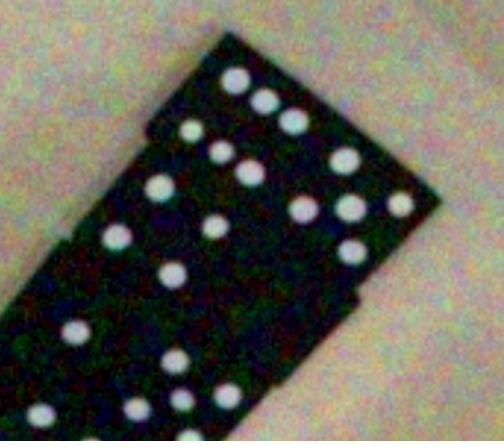

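Request:
execute_actions(
  actions=[
    [[0,0,0,0,0,0,0.754,0,0.576,0.696,0.754,0,0.576,0.696,0.754,0,0.576,0.696,0.714,0.678,0.226,0.168,0.4,-0.6,0.03,0.003,0.005,0,0,0,0.754,0.22,0.576,0.696,0.754,-0.22,0.576,0.696,0.98,0,0.98,0.98,0.714,0.678,0.226,0.168,0.4,-0.6],[0,0,0,0,0,0,0.754,0,0.576,0.696,0.754,0,0.576,0.696,0.754,0,0.576,0.696,0.714,0.678,0.226,0.168,0.4,-0.6,0.06,0.006,0.01,0,0,0,0.754,0.22,0.576,0.696,0.754,-0.22,0.576,0.696,0.98,0,0.98,0.98,0.714,0.678,0.226,0.168,0.4,-0.6],[0,0,0,0,0,0,0.754,0,0.576,0.696,0.754,0,0.576,0.696,0.754,0,0.576,0.696,0.714,0.678,0.226,0.168,0.4,-0.6,0.1,0.01,0.01,0,0,0,0.754,0.22,0.576,0.696,0.754,-0.22,0.576,0.696,0.98,0,0.98,0.98,0.714,0.678,0.226,0.168,0.4,-0.6],[0,0,0,0,0,0,0.754,0,0.576,0.696,0.754,0,0.576,0.696,0.754,0,0.576,0.696,0.714,0.678,0.226,0.168,0.4,-0.6,0.142,0.0135,0.01,0,0,0,0.754,0.22,0.576,0.696,0.754,-0.22,0.576,0.696,0.98,0,0.98,0.98,0.714,0.678,0.226,0.168,0.4,-0.6]],
  ],
)

Scene clock: 261.00 s.
left_arm: end_effector_position=(+0.3825, +0.3207, +0.3097) hand_goal=(+0.754, +0.000, +0.576, +0.696, +0.754, +0.000, +0.576, +0.696, +0.754, +0.000, +0.576, +0.696, +0.714, +0.678, +0.226, +0.168) hand_measured=(+0.756, +0.000, +0.576, +0.696, +0.756, +0.000, +0.576, +0.696, +0.756, +0.000, +0.576, +0.696, +0.716, +0.678, +0.224, +0.168) hand_current_ma=(+9, +2, +3, +0, +8, +2, +3, +0, +8, +2, +3, +0, +9, -3, -15, -2) hand_state=(goal, goal, goal, goal, goal, goal, goal, goal, goal, goal, goal, goal, goal, goal, goal, goal) hand_current_limit=0.40 hand_speed=-0.60 end_effector_quat_wxyz=(+0.315, +0.429, +0.840, +0.110) | right_arm: end_effector_position=(+0.3925, +0.2315, +0.1676) hand_goal=(+0.754, +0.220, +0.576, +0.696, +0.754, -0.220, +0.576, +0.696, +0.980, +0.000, +0.980, +0.980, +0.714, +0.678, +0.226, +0.168) hand_measured=(+0.752, +0.216, +0.578, +0.698, +0.752, -0.216, +0.578, +0.696, +0.974, +0.000, +0.976, +0.978, +0.714, +0.678, +0.222, +0.168) hand_current_ma=(+0, -1, +0, +0, +0, +0, +0, +0, -2, +0, -1, +0, +0, +0, -1, +0) hand_state=(goal, goal, goal, goal, goal, goal, goal, goal, goal, goal, goal, goal, goal, goal, goal, goal) hand_current_limit=0.40 hand_speed=-0.60 end_effector_quat_wxyz=(+0.000, +0.698, +0.716, -0.022)
Joint positions: left_arm=[0.861 1.178 1.118 -1.096 0.557 0.115] | right_arm=[0.691 1.438 1.179 -1.356 0.005 0.666]
Joint torques (N m): left_arm=[-0.62 -7.41 9.44 0.75 0.73 0.29] | right_arm=[-0.09 -9.7 13.39 -0.44 0.01 -0.07]
Heat: left arm: hottest elbow 37 °C; right arm: hottest elbow 35 °C.
Hand target: left_arm +0.3829, +0.3214, +0.3107; +0.314, +0.434, +0.837, +0.110 | right_arm +0.4070, +0.2471, +0.1903; +0.000, +0.692, +0.722, +0.000
Off the commanded pose: left_arm 0.001 m, 1 deg | right_arm 0.031 m, 3 deg.

Request:
execute_actions(
  actions=[
    [[0,0,0,0,0,0,0.754,0,0.576,0.696,0.754,0,0.576,0.696,0.754,0,0.576,0.696,0.714,0.678,0.226,0.168,0.4,-0.6,0,0,-0.02,0,0,0.004,0.754,0.22,0.576,0.696,0.754,-0.22,0.576,0.696,0.98,0,0.98,0.98,0.714,0.678,0.226,0.168,0.4,-0.6],[0,0,0,0,0,0,0.754,0,0.576,0.696,0.754,0,0.576,0.696,0.754,0,0.576,0.696,0.714,0.678,0.226,0.168,0.4,-0.6,-0.002,-0.002,-0.04,0,0,0.008,0.754,0.22,0.576,0.696,0.754,-0.22,0.576,0.696,0.98,0,0.98,0.98,0.714,0.678,0.226,0.168,0.4,-0.6],[0,0,0,0,0,0,0.754,0,0.576,0.696,0.754,0,0.576,0.696,0.754,0,0.576,0.696,0.714,0.678,0.226,0.168,0.4,-0.6,-0.007,-0.004,-0.067,0,0,0.008,0.754,0.22,0.576,0.696,0.754,-0.22,0.576,0.696,0.98,0,0.98,0.98,0.714,0.678,0.226,0.168,0.4,-0.6]],
  ],
)

Scene clock: 262.83 s.
left_arm: end_effector_position=(+0.3825, +0.3207, +0.3097) hand_goal=(+0.754, +0.000, +0.576, +0.696, +0.754, +0.000, +0.576, +0.696, +0.754, +0.000, +0.576, +0.696, +0.714, +0.678, +0.226, +0.168) hand_measured=(+0.756, +0.000, +0.576, +0.696, +0.756, +0.000, +0.576, +0.696, +0.756, +0.000, +0.576, +0.696, +0.716, +0.678, +0.224, +0.168) hand_current_ma=(+9, +2, +3, +0, +8, +2, +3, +0, +8, +2, +3, +0, +9, -3, -15, -2) hand_state=(goal, goal, goal, goal, goal, goal, goal, goal, goal, goal, goal, goal, goal, goal, goal, goal) hand_current_limit=0.40 hand_speed=-0.60 end_effector_quat_wxyz=(+0.315, +0.429, +0.840, +0.110) | right_arm: end_effector_position=(+0.4015, +0.2411, +0.1530) hand_goal=(+0.754, +0.220, +0.576, +0.696, +0.754, -0.220, +0.576, +0.696, +0.980, +0.000, +0.980, +0.980, +0.714, +0.678, +0.226, +0.168) hand_measured=(+0.752, +0.216, +0.578, +0.698, +0.752, -0.216, +0.578, +0.696, +0.974, +0.000, +0.976, +0.978, +0.714, +0.678, +0.222, +0.168) hand_current_ma=(+0, -1, +0, +0, +0, +0, +0, +0, -2, +0, -1, +0, +0, +0, -1, +0) hand_state=(goal, goal, goal, goal, goal, goal, goal, goal, goal, goal, goal, goal, goal, goal, goal, goal) hand_current_limit=0.40 hand_speed=-0.60 end_effector_quat_wxyz=(+0.002, +0.688, +0.725, -0.002)
Joint positions: left_arm=[0.861 1.178 1.118 -1.096 0.557 0.115] | right_arm=[0.691 1.453 1.15 -1.272 0.004 0.638]
Joint torques (N m): left_arm=[-1.26 -8 9.32 0.91 0.8 0.31] | right_arm=[-0.15 -9.64 7.92 0.44 -0.01 -0.06]
Heat: left arm: hottest elbow 37 °C; right arm: hottest elbow 35 °C.
Hand target: left_arm +0.3829, +0.3214, +0.3107; +0.314, +0.434, +0.837, +0.110 | right_arm +0.4028, +0.2447, +0.1501; +0.000, +0.682, +0.731, +0.000
Off the commanded pose: left_arm 0.001 m, 1 deg | right_arm 0.005 m, 1 deg.

Request:
execute_actions(
  actions=[
    [[0,0,0,0,0,0,0.754,0,0.576,0.696,0.754,0,0.576,0.696,0.754,0,0.576,0.696,0.714,0.678,0.226,0.168,0.4,-0.6,-0.005,-0.0015,-0.011,0,0,0,0.754,0.22,0.576,0.696,0.754,-0.22,0.576,0.696,0.98,0,0.98,0.98,0.714,0.678,0.226,0.168,0.4,-0.6],[0,0,0,0,0,0,0.754,0,0.576,0.696,0.754,0,0.576,0.696,0.754,0,0.576,0.696,0.714,0.678,0.226,0.168,0.4,-0.6,-0.011,-0.0037,-0.0227,0,0,0,0.754,0.22,0.576,0.696,0.754,-0.22,0.576,0.696,0.98,0,0.98,0.98,0.714,0.678,0.226,0.168,0.4,-0.6]],
  ],
)

Scene clock: 264.10 s.
left_arm: end_effector_position=(+0.3825, +0.3207, +0.3097) hand_goal=(+0.754, +0.000, +0.576, +0.696, +0.754, +0.000, +0.576, +0.696, +0.754, +0.000, +0.576, +0.696, +0.714, +0.678, +0.226, +0.168) hand_measured=(+0.756, +0.000, +0.576, +0.696, +0.756, +0.000, +0.576, +0.696, +0.756, +0.000, +0.576, +0.696, +0.716, +0.678, +0.224, +0.168) hand_current_ma=(+9, +2, +3, +0, +8, +2, +3, +0, +8, +2, +3, +0, +9, -3, -15, -2) hand_state=(goal, goal, goal, goal, goal, goal, goal, goal, goal, goal, goal, goal, goal, goal, goal, goal) hand_current_limit=0.40 hand_speed=-0.60 end_effector_quat_wxyz=(+0.315, +0.429, +0.840, +0.110) | right_arm: end_effector_position=(+0.3965, +0.2373, +0.1372) hand_goal=(+0.754, +0.220, +0.576, +0.696, +0.754, -0.220, +0.576, +0.696, +0.980, +0.000, +0.980, +0.980, +0.714, +0.678, +0.226, +0.168) hand_measured=(+0.752, +0.216, +0.578, +0.698, +0.752, -0.216, +0.578, +0.696, +0.974, +0.000, +0.976, +0.978, +0.714, +0.678, +0.222, +0.168) hand_current_ma=(+0, -1, +0, +0, +0, +0, +0, +0, -2, +0, -1, +0, +0, +0, -1, +0) hand_state=(goal, goal, goal, goal, goal, goal, goal, goal, goal, goal, goal, goal, goal, goal, goal, goal) hand_current_limit=0.40 hand_speed=-0.60 end_effector_quat_wxyz=(+0.001, +0.688, +0.726, -0.005)
Joint positions: left_arm=[0.861 1.178 1.118 -1.096 0.557 0.115] | right_arm=[0.691 1.453 1.107 -1.234 0.003 0.638]
Joint torques (N m): left_arm=[-0.38 -8.18 9.06 0.76 0.69 0.35] | right_arm=[0.15 -9.93 7.82 0.44 0 0.03]
Heat: left arm: hottest elbow 37 °C; right arm: hottest elbow 35 °C.
Hand target: left_arm +0.3829, +0.3214, +0.3107; +0.314, +0.434, +0.837, +0.110 | right_arm +0.3962, +0.2425, +0.1364; +0.000, +0.682, +0.731, +0.000
Off the commanded pose: left_arm 0.001 m, 1 deg | right_arm 0.005 m, 1 deg.

Request:
execute_actions(
  actions=[
    [[0,0,0,0,0,0,0.754,0,0.576,0.696,0.754,0,0.576,0.696,0.754,0,0.576,0.696,0.714,0.678,0.226,0.168,0.4,-0.6,0.0,0.004,-0.002,0,0,0,0.754,0.22,0.576,0.696,0.754,-0.22,0.576,0.696,0.98,0,0.98,0.98,0.714,0.678,0.226,0.168,0.4,-0.6],[0,0,0,0,0,0,0.754,0,0.576,0.696,0.754,0,0.576,0.696,0.754,0,0.576,0.696,0.714,0.678,0.226,0.168,0.4,-0.6,0.0,0.0065,-0.004,0,0,0,0.754,0.22,0.576,0.696,0.754,-0.22,0.576,0.696,0.98,0,0.98,0.98,0.714,0.678,0.226,0.168,0.4,-0.6]],
  ],
)

Scene clock: 265.47 s.
left_arm: end_effector_position=(+0.3825, +0.3207, +0.3097) hand_goal=(+0.754, +0.000, +0.576, +0.696, +0.754, +0.000, +0.576, +0.696, +0.754, +0.000, +0.576, +0.696, +0.714, +0.678, +0.226, +0.168) hand_measured=(+0.756, +0.000, +0.576, +0.696, +0.756, +0.000, +0.576, +0.696, +0.756, +0.000, +0.576, +0.696, +0.716, +0.678, +0.224, +0.168) hand_current_ma=(+9, +2, +3, +0, +8, +2, +3, +0, +8, +2, +3, +0, +9, -3, -15, -2) hand_state=(goal, goal, goal, goal, goal, goal, goal, goal, goal, goal, goal, goal, goal, goal, goal, goal) hand_current_limit=0.40 hand_speed=-0.60 end_effector_quat_wxyz=(+0.315, +0.429, +0.840, +0.110) | right_arm: end_effector_position=(+0.3958, +0.2413, +0.1376) hand_goal=(+0.754, +0.220, +0.576, +0.696, +0.754, -0.220, +0.576, +0.696, +0.980, +0.000, +0.980, +0.980, +0.714, +0.678, +0.226, +0.168) hand_measured=(+0.752, +0.216, +0.578, +0.698, +0.752, -0.216, +0.578, +0.696, +0.974, +0.000, +0.976, +0.978, +0.714, +0.678, +0.222, +0.168) hand_current_ma=(+0, -1, +0, +0, +0, +0, +0, +0, -2, +0, -1, +0, +0, +0, -1, +0) hand_state=(goal, goal, goal, goal, goal, goal, goal, goal, goal, goal, goal, goal, goal, goal, goal, goal) hand_current_limit=0.40 hand_speed=-0.60 end_effector_quat_wxyz=(+0.002, +0.685, +0.728, -0.002)
Joint positions: left_arm=[0.861 1.178 1.118 -1.096 0.557 0.115] | right_arm=[0.699 1.453 1.107 -1.228 0.003 0.638]
Joint torques (N m): left_arm=[-1.03 -7.65 9.35 0.66 0.79 0.27] | right_arm=[0.5 -9.29 8.05 0.5 -0.01 0.1]
Heat: left arm: hottest elbow 37 °C; right arm: hottest elbow 35 °C.
Hand target: left_arm +0.3829, +0.3214, +0.3107; +0.314, +0.434, +0.837, +0.110 | right_arm +0.3962, +0.2462, +0.1341; +0.000, +0.683, +0.731, +0.000
Off the commanded pose: left_arm 0.001 m, 1 deg | right_arm 0.006 m, 1 deg.

Request:
execute_actions(
  actions=[
    [[0,0,0,0,0,0,0.754,0,0.576,0.696,0.754,0,0.576,0.696,0.754,0,0.576,0.696,0.714,0.678,0.226,0.168,0.4,-0.6,0.0,0,-0.0065,0,0,0,0.754,0.22,0.576,0.696,0.754,-0.22,0.576,0.696,0.98,0,0.98,0.98,0.714,0.678,0.226,0.168,0.4,-0.6]],
  ],
)

Scene clock: 266.53 s.
left_arm: end_effector_position=(+0.3825, +0.3207, +0.3097) hand_goal=(+0.754, +0.000, +0.576, +0.696, +0.754, +0.000, +0.576, +0.696, +0.754, +0.000, +0.576, +0.696, +0.714, +0.678, +0.226, +0.168) hand_measured=(+0.756, +0.000, +0.576, +0.696, +0.756, +0.000, +0.576, +0.696, +0.756, +0.000, +0.576, +0.696, +0.716, +0.678, +0.224, +0.168) hand_current_ma=(+9, +2, +3, +0, +8, +2, +3, +0, +8, +2, +3, +0, +9, -3, -15, -2) hand_state=(goal, goal, goal, goal, goal, goal, goal, goal, goal, goal, goal, goal, goal, goal, goal, goal) hand_current_limit=0.40 hand_speed=-0.60 end_effector_quat_wxyz=(+0.315, +0.429, +0.840, +0.110) | right_arm: end_effector_position=(+0.3978, +0.2430, +0.1361) hand_goal=(+0.754, +0.220, +0.576, +0.696, +0.754, -0.220, +0.576, +0.696, +0.980, +0.000, +0.980, +0.980, +0.714, +0.678, +0.226, +0.168) hand_measured=(+0.752, +0.216, +0.578, +0.698, +0.752, -0.216, +0.578, +0.696, +0.974, +0.000, +0.976, +0.978, +0.714, +0.678, +0.222, +0.168) hand_current_ma=(+0, -1, +0, +0, +0, +0, +0, +0, -2, +0, -1, +0, +0, +0, -1, +0) hand_state=(goal, goal, goal, goal, goal, goal, goal, goal, goal, goal, goal, goal, goal, goal, goal, goal) hand_current_limit=0.40 hand_speed=-0.60 end_effector_quat_wxyz=(+0.002, +0.685, +0.728, +0.001)
Joint positions: left_arm=[0.861 1.178 1.118 -1.096 0.557 0.115] | right_arm=[0.699 1.458 1.107 -1.217 0.003 0.638]
Joint torques (N m): left_arm=[-0.73 -8.18 8.96 0.73 0.75 0.39] | right_arm=[0.26 -9.41 7.43 0.47 0.01 0.11]
Heat: left arm: hottest elbow 37 °C; right arm: hottest elbow 35 °C.
Hand target: left_arm +0.3829, +0.3214, +0.3107; +0.314, +0.434, +0.837, +0.110 | right_arm +0.3962, +0.2462, +0.1301; +0.000, +0.683, +0.731, +0.000
Off the commanded pose: left_arm 0.001 m, 1 deg | right_arm 0.007 m, 0 deg.

Request:
execute_actions(
  actions=[
    [[0,0,0,0,0,0,0.754,0,0.576,0.696,0.754,0,0.576,0.696,0.754,0,0.576,0.696,0.714,0.678,0.226,0.168,0.4,-0.6,-0.0055,-0.0065,-0.001,0,0,0,0.754,0.22,0.576,0.696,0.754,-0.22,0.576,0.696,0.98,0,0.98,0.98,0.714,0.678,0.226,0.168,0.4,-0.6]],
  ],
)

Scene clock: 267.67 s.
left_arm: end_effector_position=(+0.3825, +0.3207, +0.3097) hand_goal=(+0.754, +0.000, +0.576, +0.696, +0.754, +0.000, +0.576, +0.696, +0.754, +0.000, +0.576, +0.696, +0.714, +0.678, +0.226, +0.168) hand_measured=(+0.756, +0.000, +0.576, +0.696, +0.756, +0.000, +0.576, +0.696, +0.756, +0.000, +0.576, +0.696, +0.716, +0.678, +0.224, +0.168) hand_current_ma=(+9, +2, +3, +0, +8, +2, +3, +0, +8, +2, +3, +0, +9, -3, -15, -2) hand_state=(goal, goal, goal, goal, goal, goal, goal, goal, goal, goal, goal, goal, goal, goal, goal, goal) hand_current_limit=0.40 hand_speed=-0.60 end_effector_quat_wxyz=(+0.315, +0.429, +0.840, +0.110) | right_arm: end_effector_position=(+0.3954, +0.2409, +0.1324) hand_goal=(+0.754, +0.220, +0.576, +0.696, +0.754, -0.220, +0.576, +0.696, +0.980, +0.000, +0.980, +0.980, +0.714, +0.678, +0.226, +0.168) hand_measured=(+0.752, +0.216, +0.578, +0.698, +0.752, -0.222, +0.576, +0.696, +0.974, +0.000, +0.976, +0.978, +0.714, +0.678, +0.222, +0.168) hand_current_ma=(+0, -1, +0, +0, +0, +0, +0, +0, -2, +0, -1, +0, +0, +0, -1, +0) hand_state=(goal, goal, goal, goal, goal, goal, goal, goal, goal, goal, goal, goal, goal, goal, goal, goal) hand_current_limit=0.40 hand_speed=-0.60 end_effector_quat_wxyz=(+0.001, +0.685, +0.728, -0.002)
Joint positions: left_arm=[0.861 1.178 1.118 -1.096 0.557 0.115] | right_arm=[0.699 1.457 1.097 -1.214 0.003 0.638]
Joint torques (N m): left_arm=[-0.38 -8.06 9.18 1.01 0.7 0.39] | right_arm=[0.15 -10.23 7.02 0.38 0 0.09]
Heat: left arm: hottest elbow 37 °C; right arm: hottest elbow 35 °C.
Hand target: left_arm +0.3829, +0.3214, +0.3107; +0.314, +0.434, +0.837, +0.110 | right_arm +0.3930, +0.2424, +0.1297; +0.000, +0.683, +0.731, +0.000
Off the commanded pose: left_arm 0.001 m, 1 deg | right_arm 0.004 m, 1 deg.

Request:
execute_actions(
  actions=[
    [[0,0,0,0,0,0,0.754,0,0.576,0.696,0.754,0,0.576,0.696,0.754,0,0.576,0.696,0.714,0.678,0.226,0.168,0.4,-0.6,0.0,-0.0005,0,0,0,0,0.754,0.04,0.576,0.696,0.754,-0.04,0.576,0.696,0.98,0,0.98,0.98,0.714,0.678,0.226,0.168,0.4,-0.9]],
    [[0,0,0,0,0,0,0.754,0,0.576,0.696,0.754,0,0.576,0.696,0.754,0,0.576,0.696,0.714,0.678,0.226,0.168,0.4,-0.6,0,0,0,0,0,0,0.754,0.04,0.576,0.696,0.754,-0.04,0.576,0.696,0.98,0,0.98,0.98,0.714,0.678,0.226,0.168,0.4,-0.9]],
  ],
  cameras=["cam_right_wrist"],
)

Request:
zoom_image(
  camera="cam_right_wrist",
  region=[220, 80, 400, 220],
)

Scene clock: 269.60 s.
left_arm: end_effector_position=(+0.3825, +0.3207, +0.3097) hand_goal=(+0.754, +0.000, +0.576, +0.696, +0.754, +0.000, +0.576, +0.696, +0.754, +0.000, +0.576, +0.696, +0.714, +0.678, +0.226, +0.168) hand_measured=(+0.756, +0.000, +0.576, +0.696, +0.756, +0.000, +0.576, +0.696, +0.756, +0.000, +0.576, +0.696, +0.716, +0.678, +0.224, +0.168) hand_current_ma=(+9, +2, +3, +0, +8, +2, +3, +0, +8, +2, +3, +0, +9, -3, -15, -2) hand_state=(goal, goal, goal, goal, goal, goal, goal, goal, goal, goal, goal, goal, goal, goal, goal, goal) hand_current_limit=0.40 hand_speed=-0.60 end_effector_quat_wxyz=(+0.315, +0.429, +0.840, +0.110) | right_arm: end_effector_position=(+0.3955, +0.2421, +0.1335) hand_goal=(+0.754, +0.040, +0.576, +0.696, +0.754, -0.040, +0.576, +0.696, +0.980, +0.000, +0.980, +0.980, +0.714, +0.678, +0.226, +0.168) hand_measured=(+0.752, +0.106, +0.578, +0.698, +0.752, -0.142, +0.576, +0.696, +0.974, +0.000, +0.976, +0.978, +0.714, +0.678, +0.222, +0.168) hand_current_ma=(+0, +71, +0, +0, +0, -153, +0, +0, -2, +0, -1, +0, +0, +0, -1, +0) hand_state=(goal, blocked, goal, goal, goal, blocked, goal, goal, goal, goal, goal, goal, goal, goal, goal, goal) hand_current_limit=0.40 hand_speed=-0.90 end_effector_quat_wxyz=(+0.001, +0.685, +0.729, +0.001)
Joint positions: left_arm=[0.861 1.178 1.118 -1.096 0.557 0.115] | right_arm=[0.7 1.454 1.097 -1.211 0.001 0.638]
Joint torques (N m): left_arm=[-1.73 -8 9.47 0.87 0.71 0.33] | right_arm=[0.15 -10.29 6.98 0.4 0.11 0.07]
Heat: left arm: hottest elbow 37 °C; right arm: hottest elbow 35 °C.
Hand target: left_arm +0.3829, +0.3214, +0.3107; +0.314, +0.434, +0.837, +0.110 | right_arm +0.3929, +0.2422, +0.1297; +0.000, +0.682, +0.731, +0.000
Off the commanded pose: left_arm 0.001 m, 1 deg | right_arm 0.005 m, 0 deg.
camera_calibration:
cam_right_wrist: T_world_to_cam=[[0.673278, -0.738928, 0.026104, -0.0587466], [-0.536337, -0.463775, 0.705163, 0.189226], [-0.508959, -0.488771, -0.708564, 0.543741], [0, 0, 0, 1]] pos_world=[0.417784, 0.310114, 0.253374]
Images, in order (width x height): cam_right_wrist 672x504.

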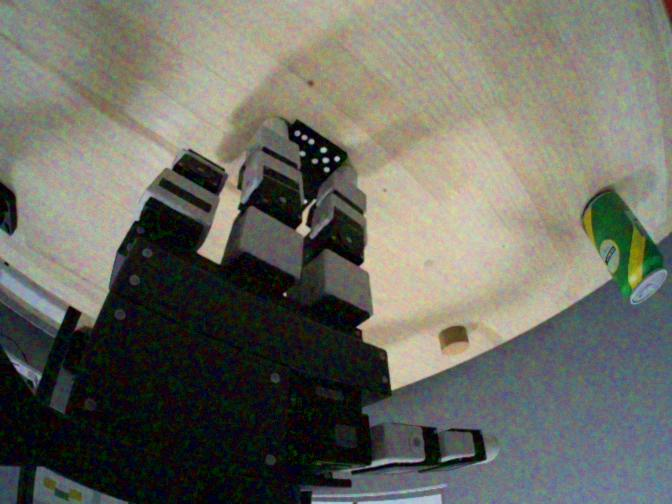

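Scaled by 2.800 from the camera's 672x504 image, which has a finer 960x720 frame.

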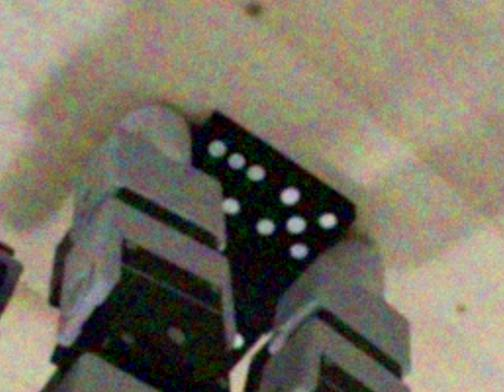

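Request:
execute_actions(
  actions=[
    [[0,0,0,0,0,0,0.754,0,0.576,0.696,0.754,0,0.576,0.696,0.754,0,0.576,0.696,0.714,0.678,0.226,0.168,0.4,-0.6,0,0,0,0,0,0,0.754,0.22,0.576,0.696,0.754,-0.22,0.576,0.696,0.98,0,0.98,0.98,0.714,0.678,0.226,0.168,0.4,-0.6]],
    [[0,0,0,0,0,0,0.754,0,0.576,0.696,0.754,0,0.576,0.696,0.754,0,0.576,0.696,0.714,0.678,0.226,0.168,0.4,-0.6,0,0,0.03,0,0,0,0.754,0.22,0.576,0.696,0.754,-0.22,0.576,0.696,0.98,0,0.98,0.98,0.714,0.678,0.226,0.168,0.4,-0.6],[0,0,0,0,0,0,0.754,0,0.576,0.696,0.754,0,0.576,0.696,0.754,0,0.576,0.696,0.714,0.678,0.226,0.168,0.4,-0.6,0,0,0.07,0,0,0,0.754,0.22,0.576,0.696,0.754,-0.22,0.576,0.696,0.98,0,0.98,0.98,0.714,0.678,0.226,0.168,0.4,-0.6],[0,0,0,0,0,0,0.754,0,0.576,0.696,0.754,0,0.576,0.696,0.754,0,0.576,0.696,0.714,0.678,0.226,0.168,0.4,-0.6,-0.05,0,0.1,0,0,0,0.754,0.22,0.576,0.696,0.754,-0.22,0.576,0.696,0.98,0,0.98,0.98,0.714,0.678,0.226,0.168,0.4,-0.6],[0,0,0,0,0,0,0.754,0,0.576,0.696,0.754,0,0.576,0.696,0.754,0,0.576,0.696,0.714,0.678,0.226,0.168,0.4,-0.6,-0.1,0,0.1,0,0,0,0.754,0.22,0.576,0.696,0.754,-0.22,0.576,0.696,0.98,0,0.98,0.98,0.714,0.678,0.226,0.168,0.4,-0.6],[0,0,0,0,0,0,0.754,0,0.576,0.696,0.754,0,0.576,0.696,0.754,0,0.576,0.696,0.714,0.678,0.226,0.168,0.4,-0.6,-0.15,0,0.1,0,0,0,0.754,0.22,0.576,0.696,0.754,-0.22,0.576,0.696,0.98,0,0.98,0.98,0.714,0.678,0.226,0.168,0.4,-0.6]],
  ],
  cameras=["cam_right_wrist"],
)

Request:
zoom_image(
  camera="cam_right_wrist",
  region=[270, 20, 400, 140],
)

Scene clock: 275.83 s.
left_arm: end_effector_position=(+0.3825, +0.3207, +0.3097) hand_goal=(+0.754, +0.000, +0.576, +0.696, +0.754, +0.000, +0.576, +0.696, +0.754, +0.000, +0.576, +0.696, +0.714, +0.678, +0.226, +0.168) hand_measured=(+0.756, +0.000, +0.576, +0.696, +0.756, +0.000, +0.576, +0.696, +0.756, +0.000, +0.576, +0.696, +0.716, +0.678, +0.224, +0.168) hand_current_ma=(+9, +2, +3, +0, +8, +2, +3, +0, +8, +2, +3, +0, +9, -3, -15, -2) hand_state=(goal, goal, goal, goal, goal, goal, goal, goal, goal, goal, goal, goal, goal, goal, goal, goal) hand_current_limit=0.40 hand_speed=-0.60 end_effector_quat_wxyz=(+0.315, +0.429, +0.840, +0.110) | right_arm: end_effector_position=(+0.3067, +0.2448, +0.1925) hand_goal=(+0.754, +0.220, +0.576, +0.696, +0.754, -0.220, +0.576, +0.696, +0.980, +0.000, +0.980, +0.980, +0.714, +0.678, +0.226, +0.168) hand_measured=(+0.752, +0.216, +0.578, +0.698, +0.752, -0.218, +0.574, +0.696, +0.974, +0.000, +0.976, +0.978, +0.714, +0.678, +0.222, +0.168) hand_current_ma=(+0, -1, +0, +0, +0, +0, +0, +0, -2, +0, -1, +0, +0, +0, -1, +0) hand_state=(goal, goal, goal, goal, goal, goal, goal, goal, goal, goal, goal, goal, goal, goal, goal, goal) hand_current_limit=0.40 hand_speed=-0.60 end_effector_quat_wxyz=(-0.002, +0.679, +0.735, +0.009)
Joint positions: left_arm=[0.861 1.178 1.118 -1.096 0.557 0.115] | right_arm=[0.869 1.235 1.048 -1.365 -0.004 0.79]
Joint torques (N m): left_arm=[-1.08 -7.88 9.02 0.98 0.74 0.32] | right_arm=[0.32 -6.48 8.35 -0.31 0.3 0.28]
Heat: left arm: hottest elbow 37 °C; right arm: hottest elbow 34 °C.
Hand target: left_arm +0.3829, +0.3214, +0.3107; +0.314, +0.434, +0.837, +0.110 | right_arm +0.3030, +0.2422, +0.1897; +0.000, +0.683, +0.731, +0.000
Off the commanded pose: left_arm 0.001 m, 1 deg | right_arm 0.005 m, 1 deg.
camera_calibration:
cam_right_wrist: T_world_to_cam=[[0.686051, -0.727297, 0.0193395, -0.00395431], [-0.532925, -0.484251, 0.693896, 0.107291], [-0.495303, -0.486354, -0.719816, 0.538991], [0, 0, 0, 1]] pos_world=[0.326855, 0.311221, 0.313602]
Images, in order (width x height): cam_right_wrist 672x504.

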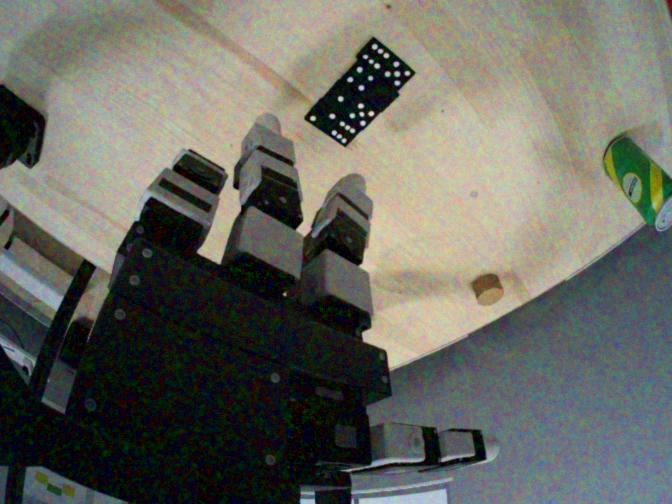

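Scaled by 3.877 from the camera's 672x504 image, which has a finer 960x720 frame.

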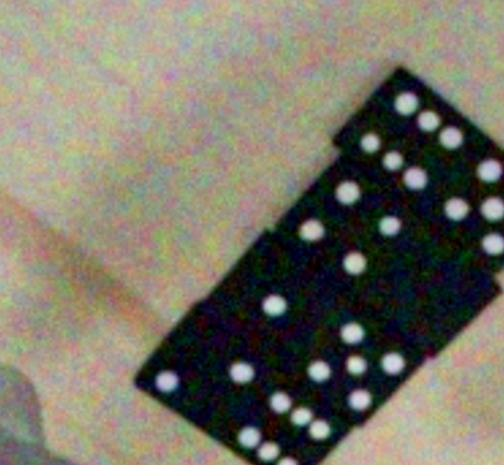

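Request:
zoom_image(
  camera="cam_right_wrist",
  region=[300, 30, 420, 150],
)

Request:
execute_actions(
  actions=[],
  cameras=["cam_high"],
)

Request:
zoom_image(
  camera="cam_high",
  region=[215, 252, 285, 292],
)

Scaled by 4.200 from the camera's 672x504 image, which has a finer 960x720 frame.

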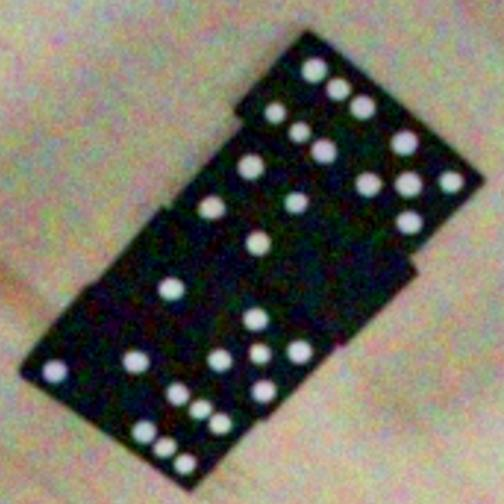

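Scene clock: 276.47 s.
left_arm: end_effector_position=(+0.3825, +0.3207, +0.3097) hand_goal=(+0.754, +0.000, +0.576, +0.696, +0.754, +0.000, +0.576, +0.696, +0.754, +0.000, +0.576, +0.696, +0.714, +0.678, +0.226, +0.168) hand_measured=(+0.756, +0.000, +0.576, +0.696, +0.756, +0.000, +0.576, +0.696, +0.756, +0.000, +0.576, +0.696, +0.716, +0.678, +0.224, +0.168) hand_current_ma=(+9, +2, +3, +0, +8, +2, +3, +0, +8, +2, +3, +0, +9, -3, -15, -2) hand_state=(goal, goal, goal, goal, goal, goal, goal, goal, goal, goal, goal, goal, goal, goal, goal, goal) hand_current_limit=0.40 hand_speed=-0.60 end_effector_quat_wxyz=(+0.315, +0.429, +0.840, +0.110) | right_arm: end_effector_position=(+0.3066, +0.2447, +0.1925) hand_goal=(+0.754, +0.220, +0.576, +0.696, +0.754, -0.220, +0.576, +0.696, +0.980, +0.000, +0.980, +0.980, +0.714, +0.678, +0.226, +0.168) hand_measured=(+0.752, +0.216, +0.578, +0.698, +0.752, -0.218, +0.574, +0.696, +0.974, +0.000, +0.976, +0.978, +0.714, +0.678, +0.222, +0.168) hand_current_ma=(+0, -1, +0, +0, +0, +0, +0, +0, -2, +0, -1, +0, +0, +0, -1, +0) hand_state=(goal, goal, goal, goal, goal, goal, goal, goal, goal, goal, goal, goal, goal, goal, goal, goal) hand_current_limit=0.40 hand_speed=-0.60 end_effector_quat_wxyz=(-0.002, +0.679, +0.734, +0.009)
Joint positions: left_arm=[0.861 1.178 1.118 -1.096 0.557 0.115] | right_arm=[0.869 1.235 1.048 -1.365 -0.004 0.79]
Joint velocities: within noise
Joint torques (N m): left_arm=[-1.49 -8.12 9.17 0.62 0.74 0.35] | right_arm=[0.32 -6.53 8.28 -0.36 0.3 0.25]
Heat: left arm: hottest elbow 37 °C; right arm: hottest elbow 34 °C.
Hand target: left_arm +0.3829, +0.3214, +0.3107; +0.314, +0.434, +0.837, +0.110 | right_arm +0.3030, +0.2422, +0.1897; +0.000, +0.682, +0.731, +0.000
Off the commanded pose: left_arm 0.001 m, 1 deg | right_arm 0.005 m, 1 deg.
Images, in order (width x height): cam_high 672x504.

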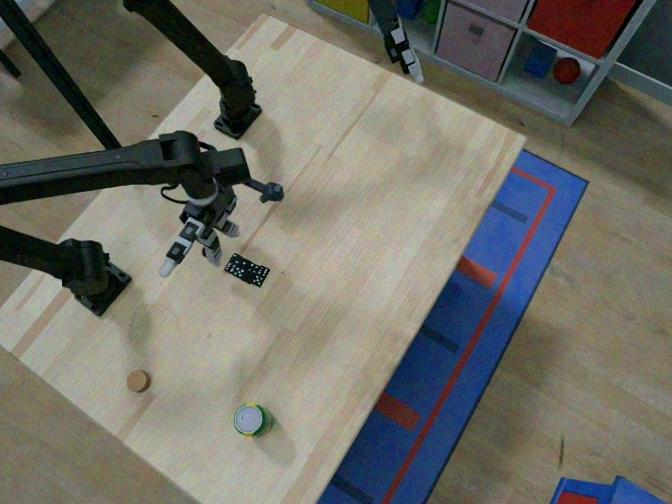

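Scaled by 7.200 from the camera's 672x504 image, which has a finer 960x720 frame.

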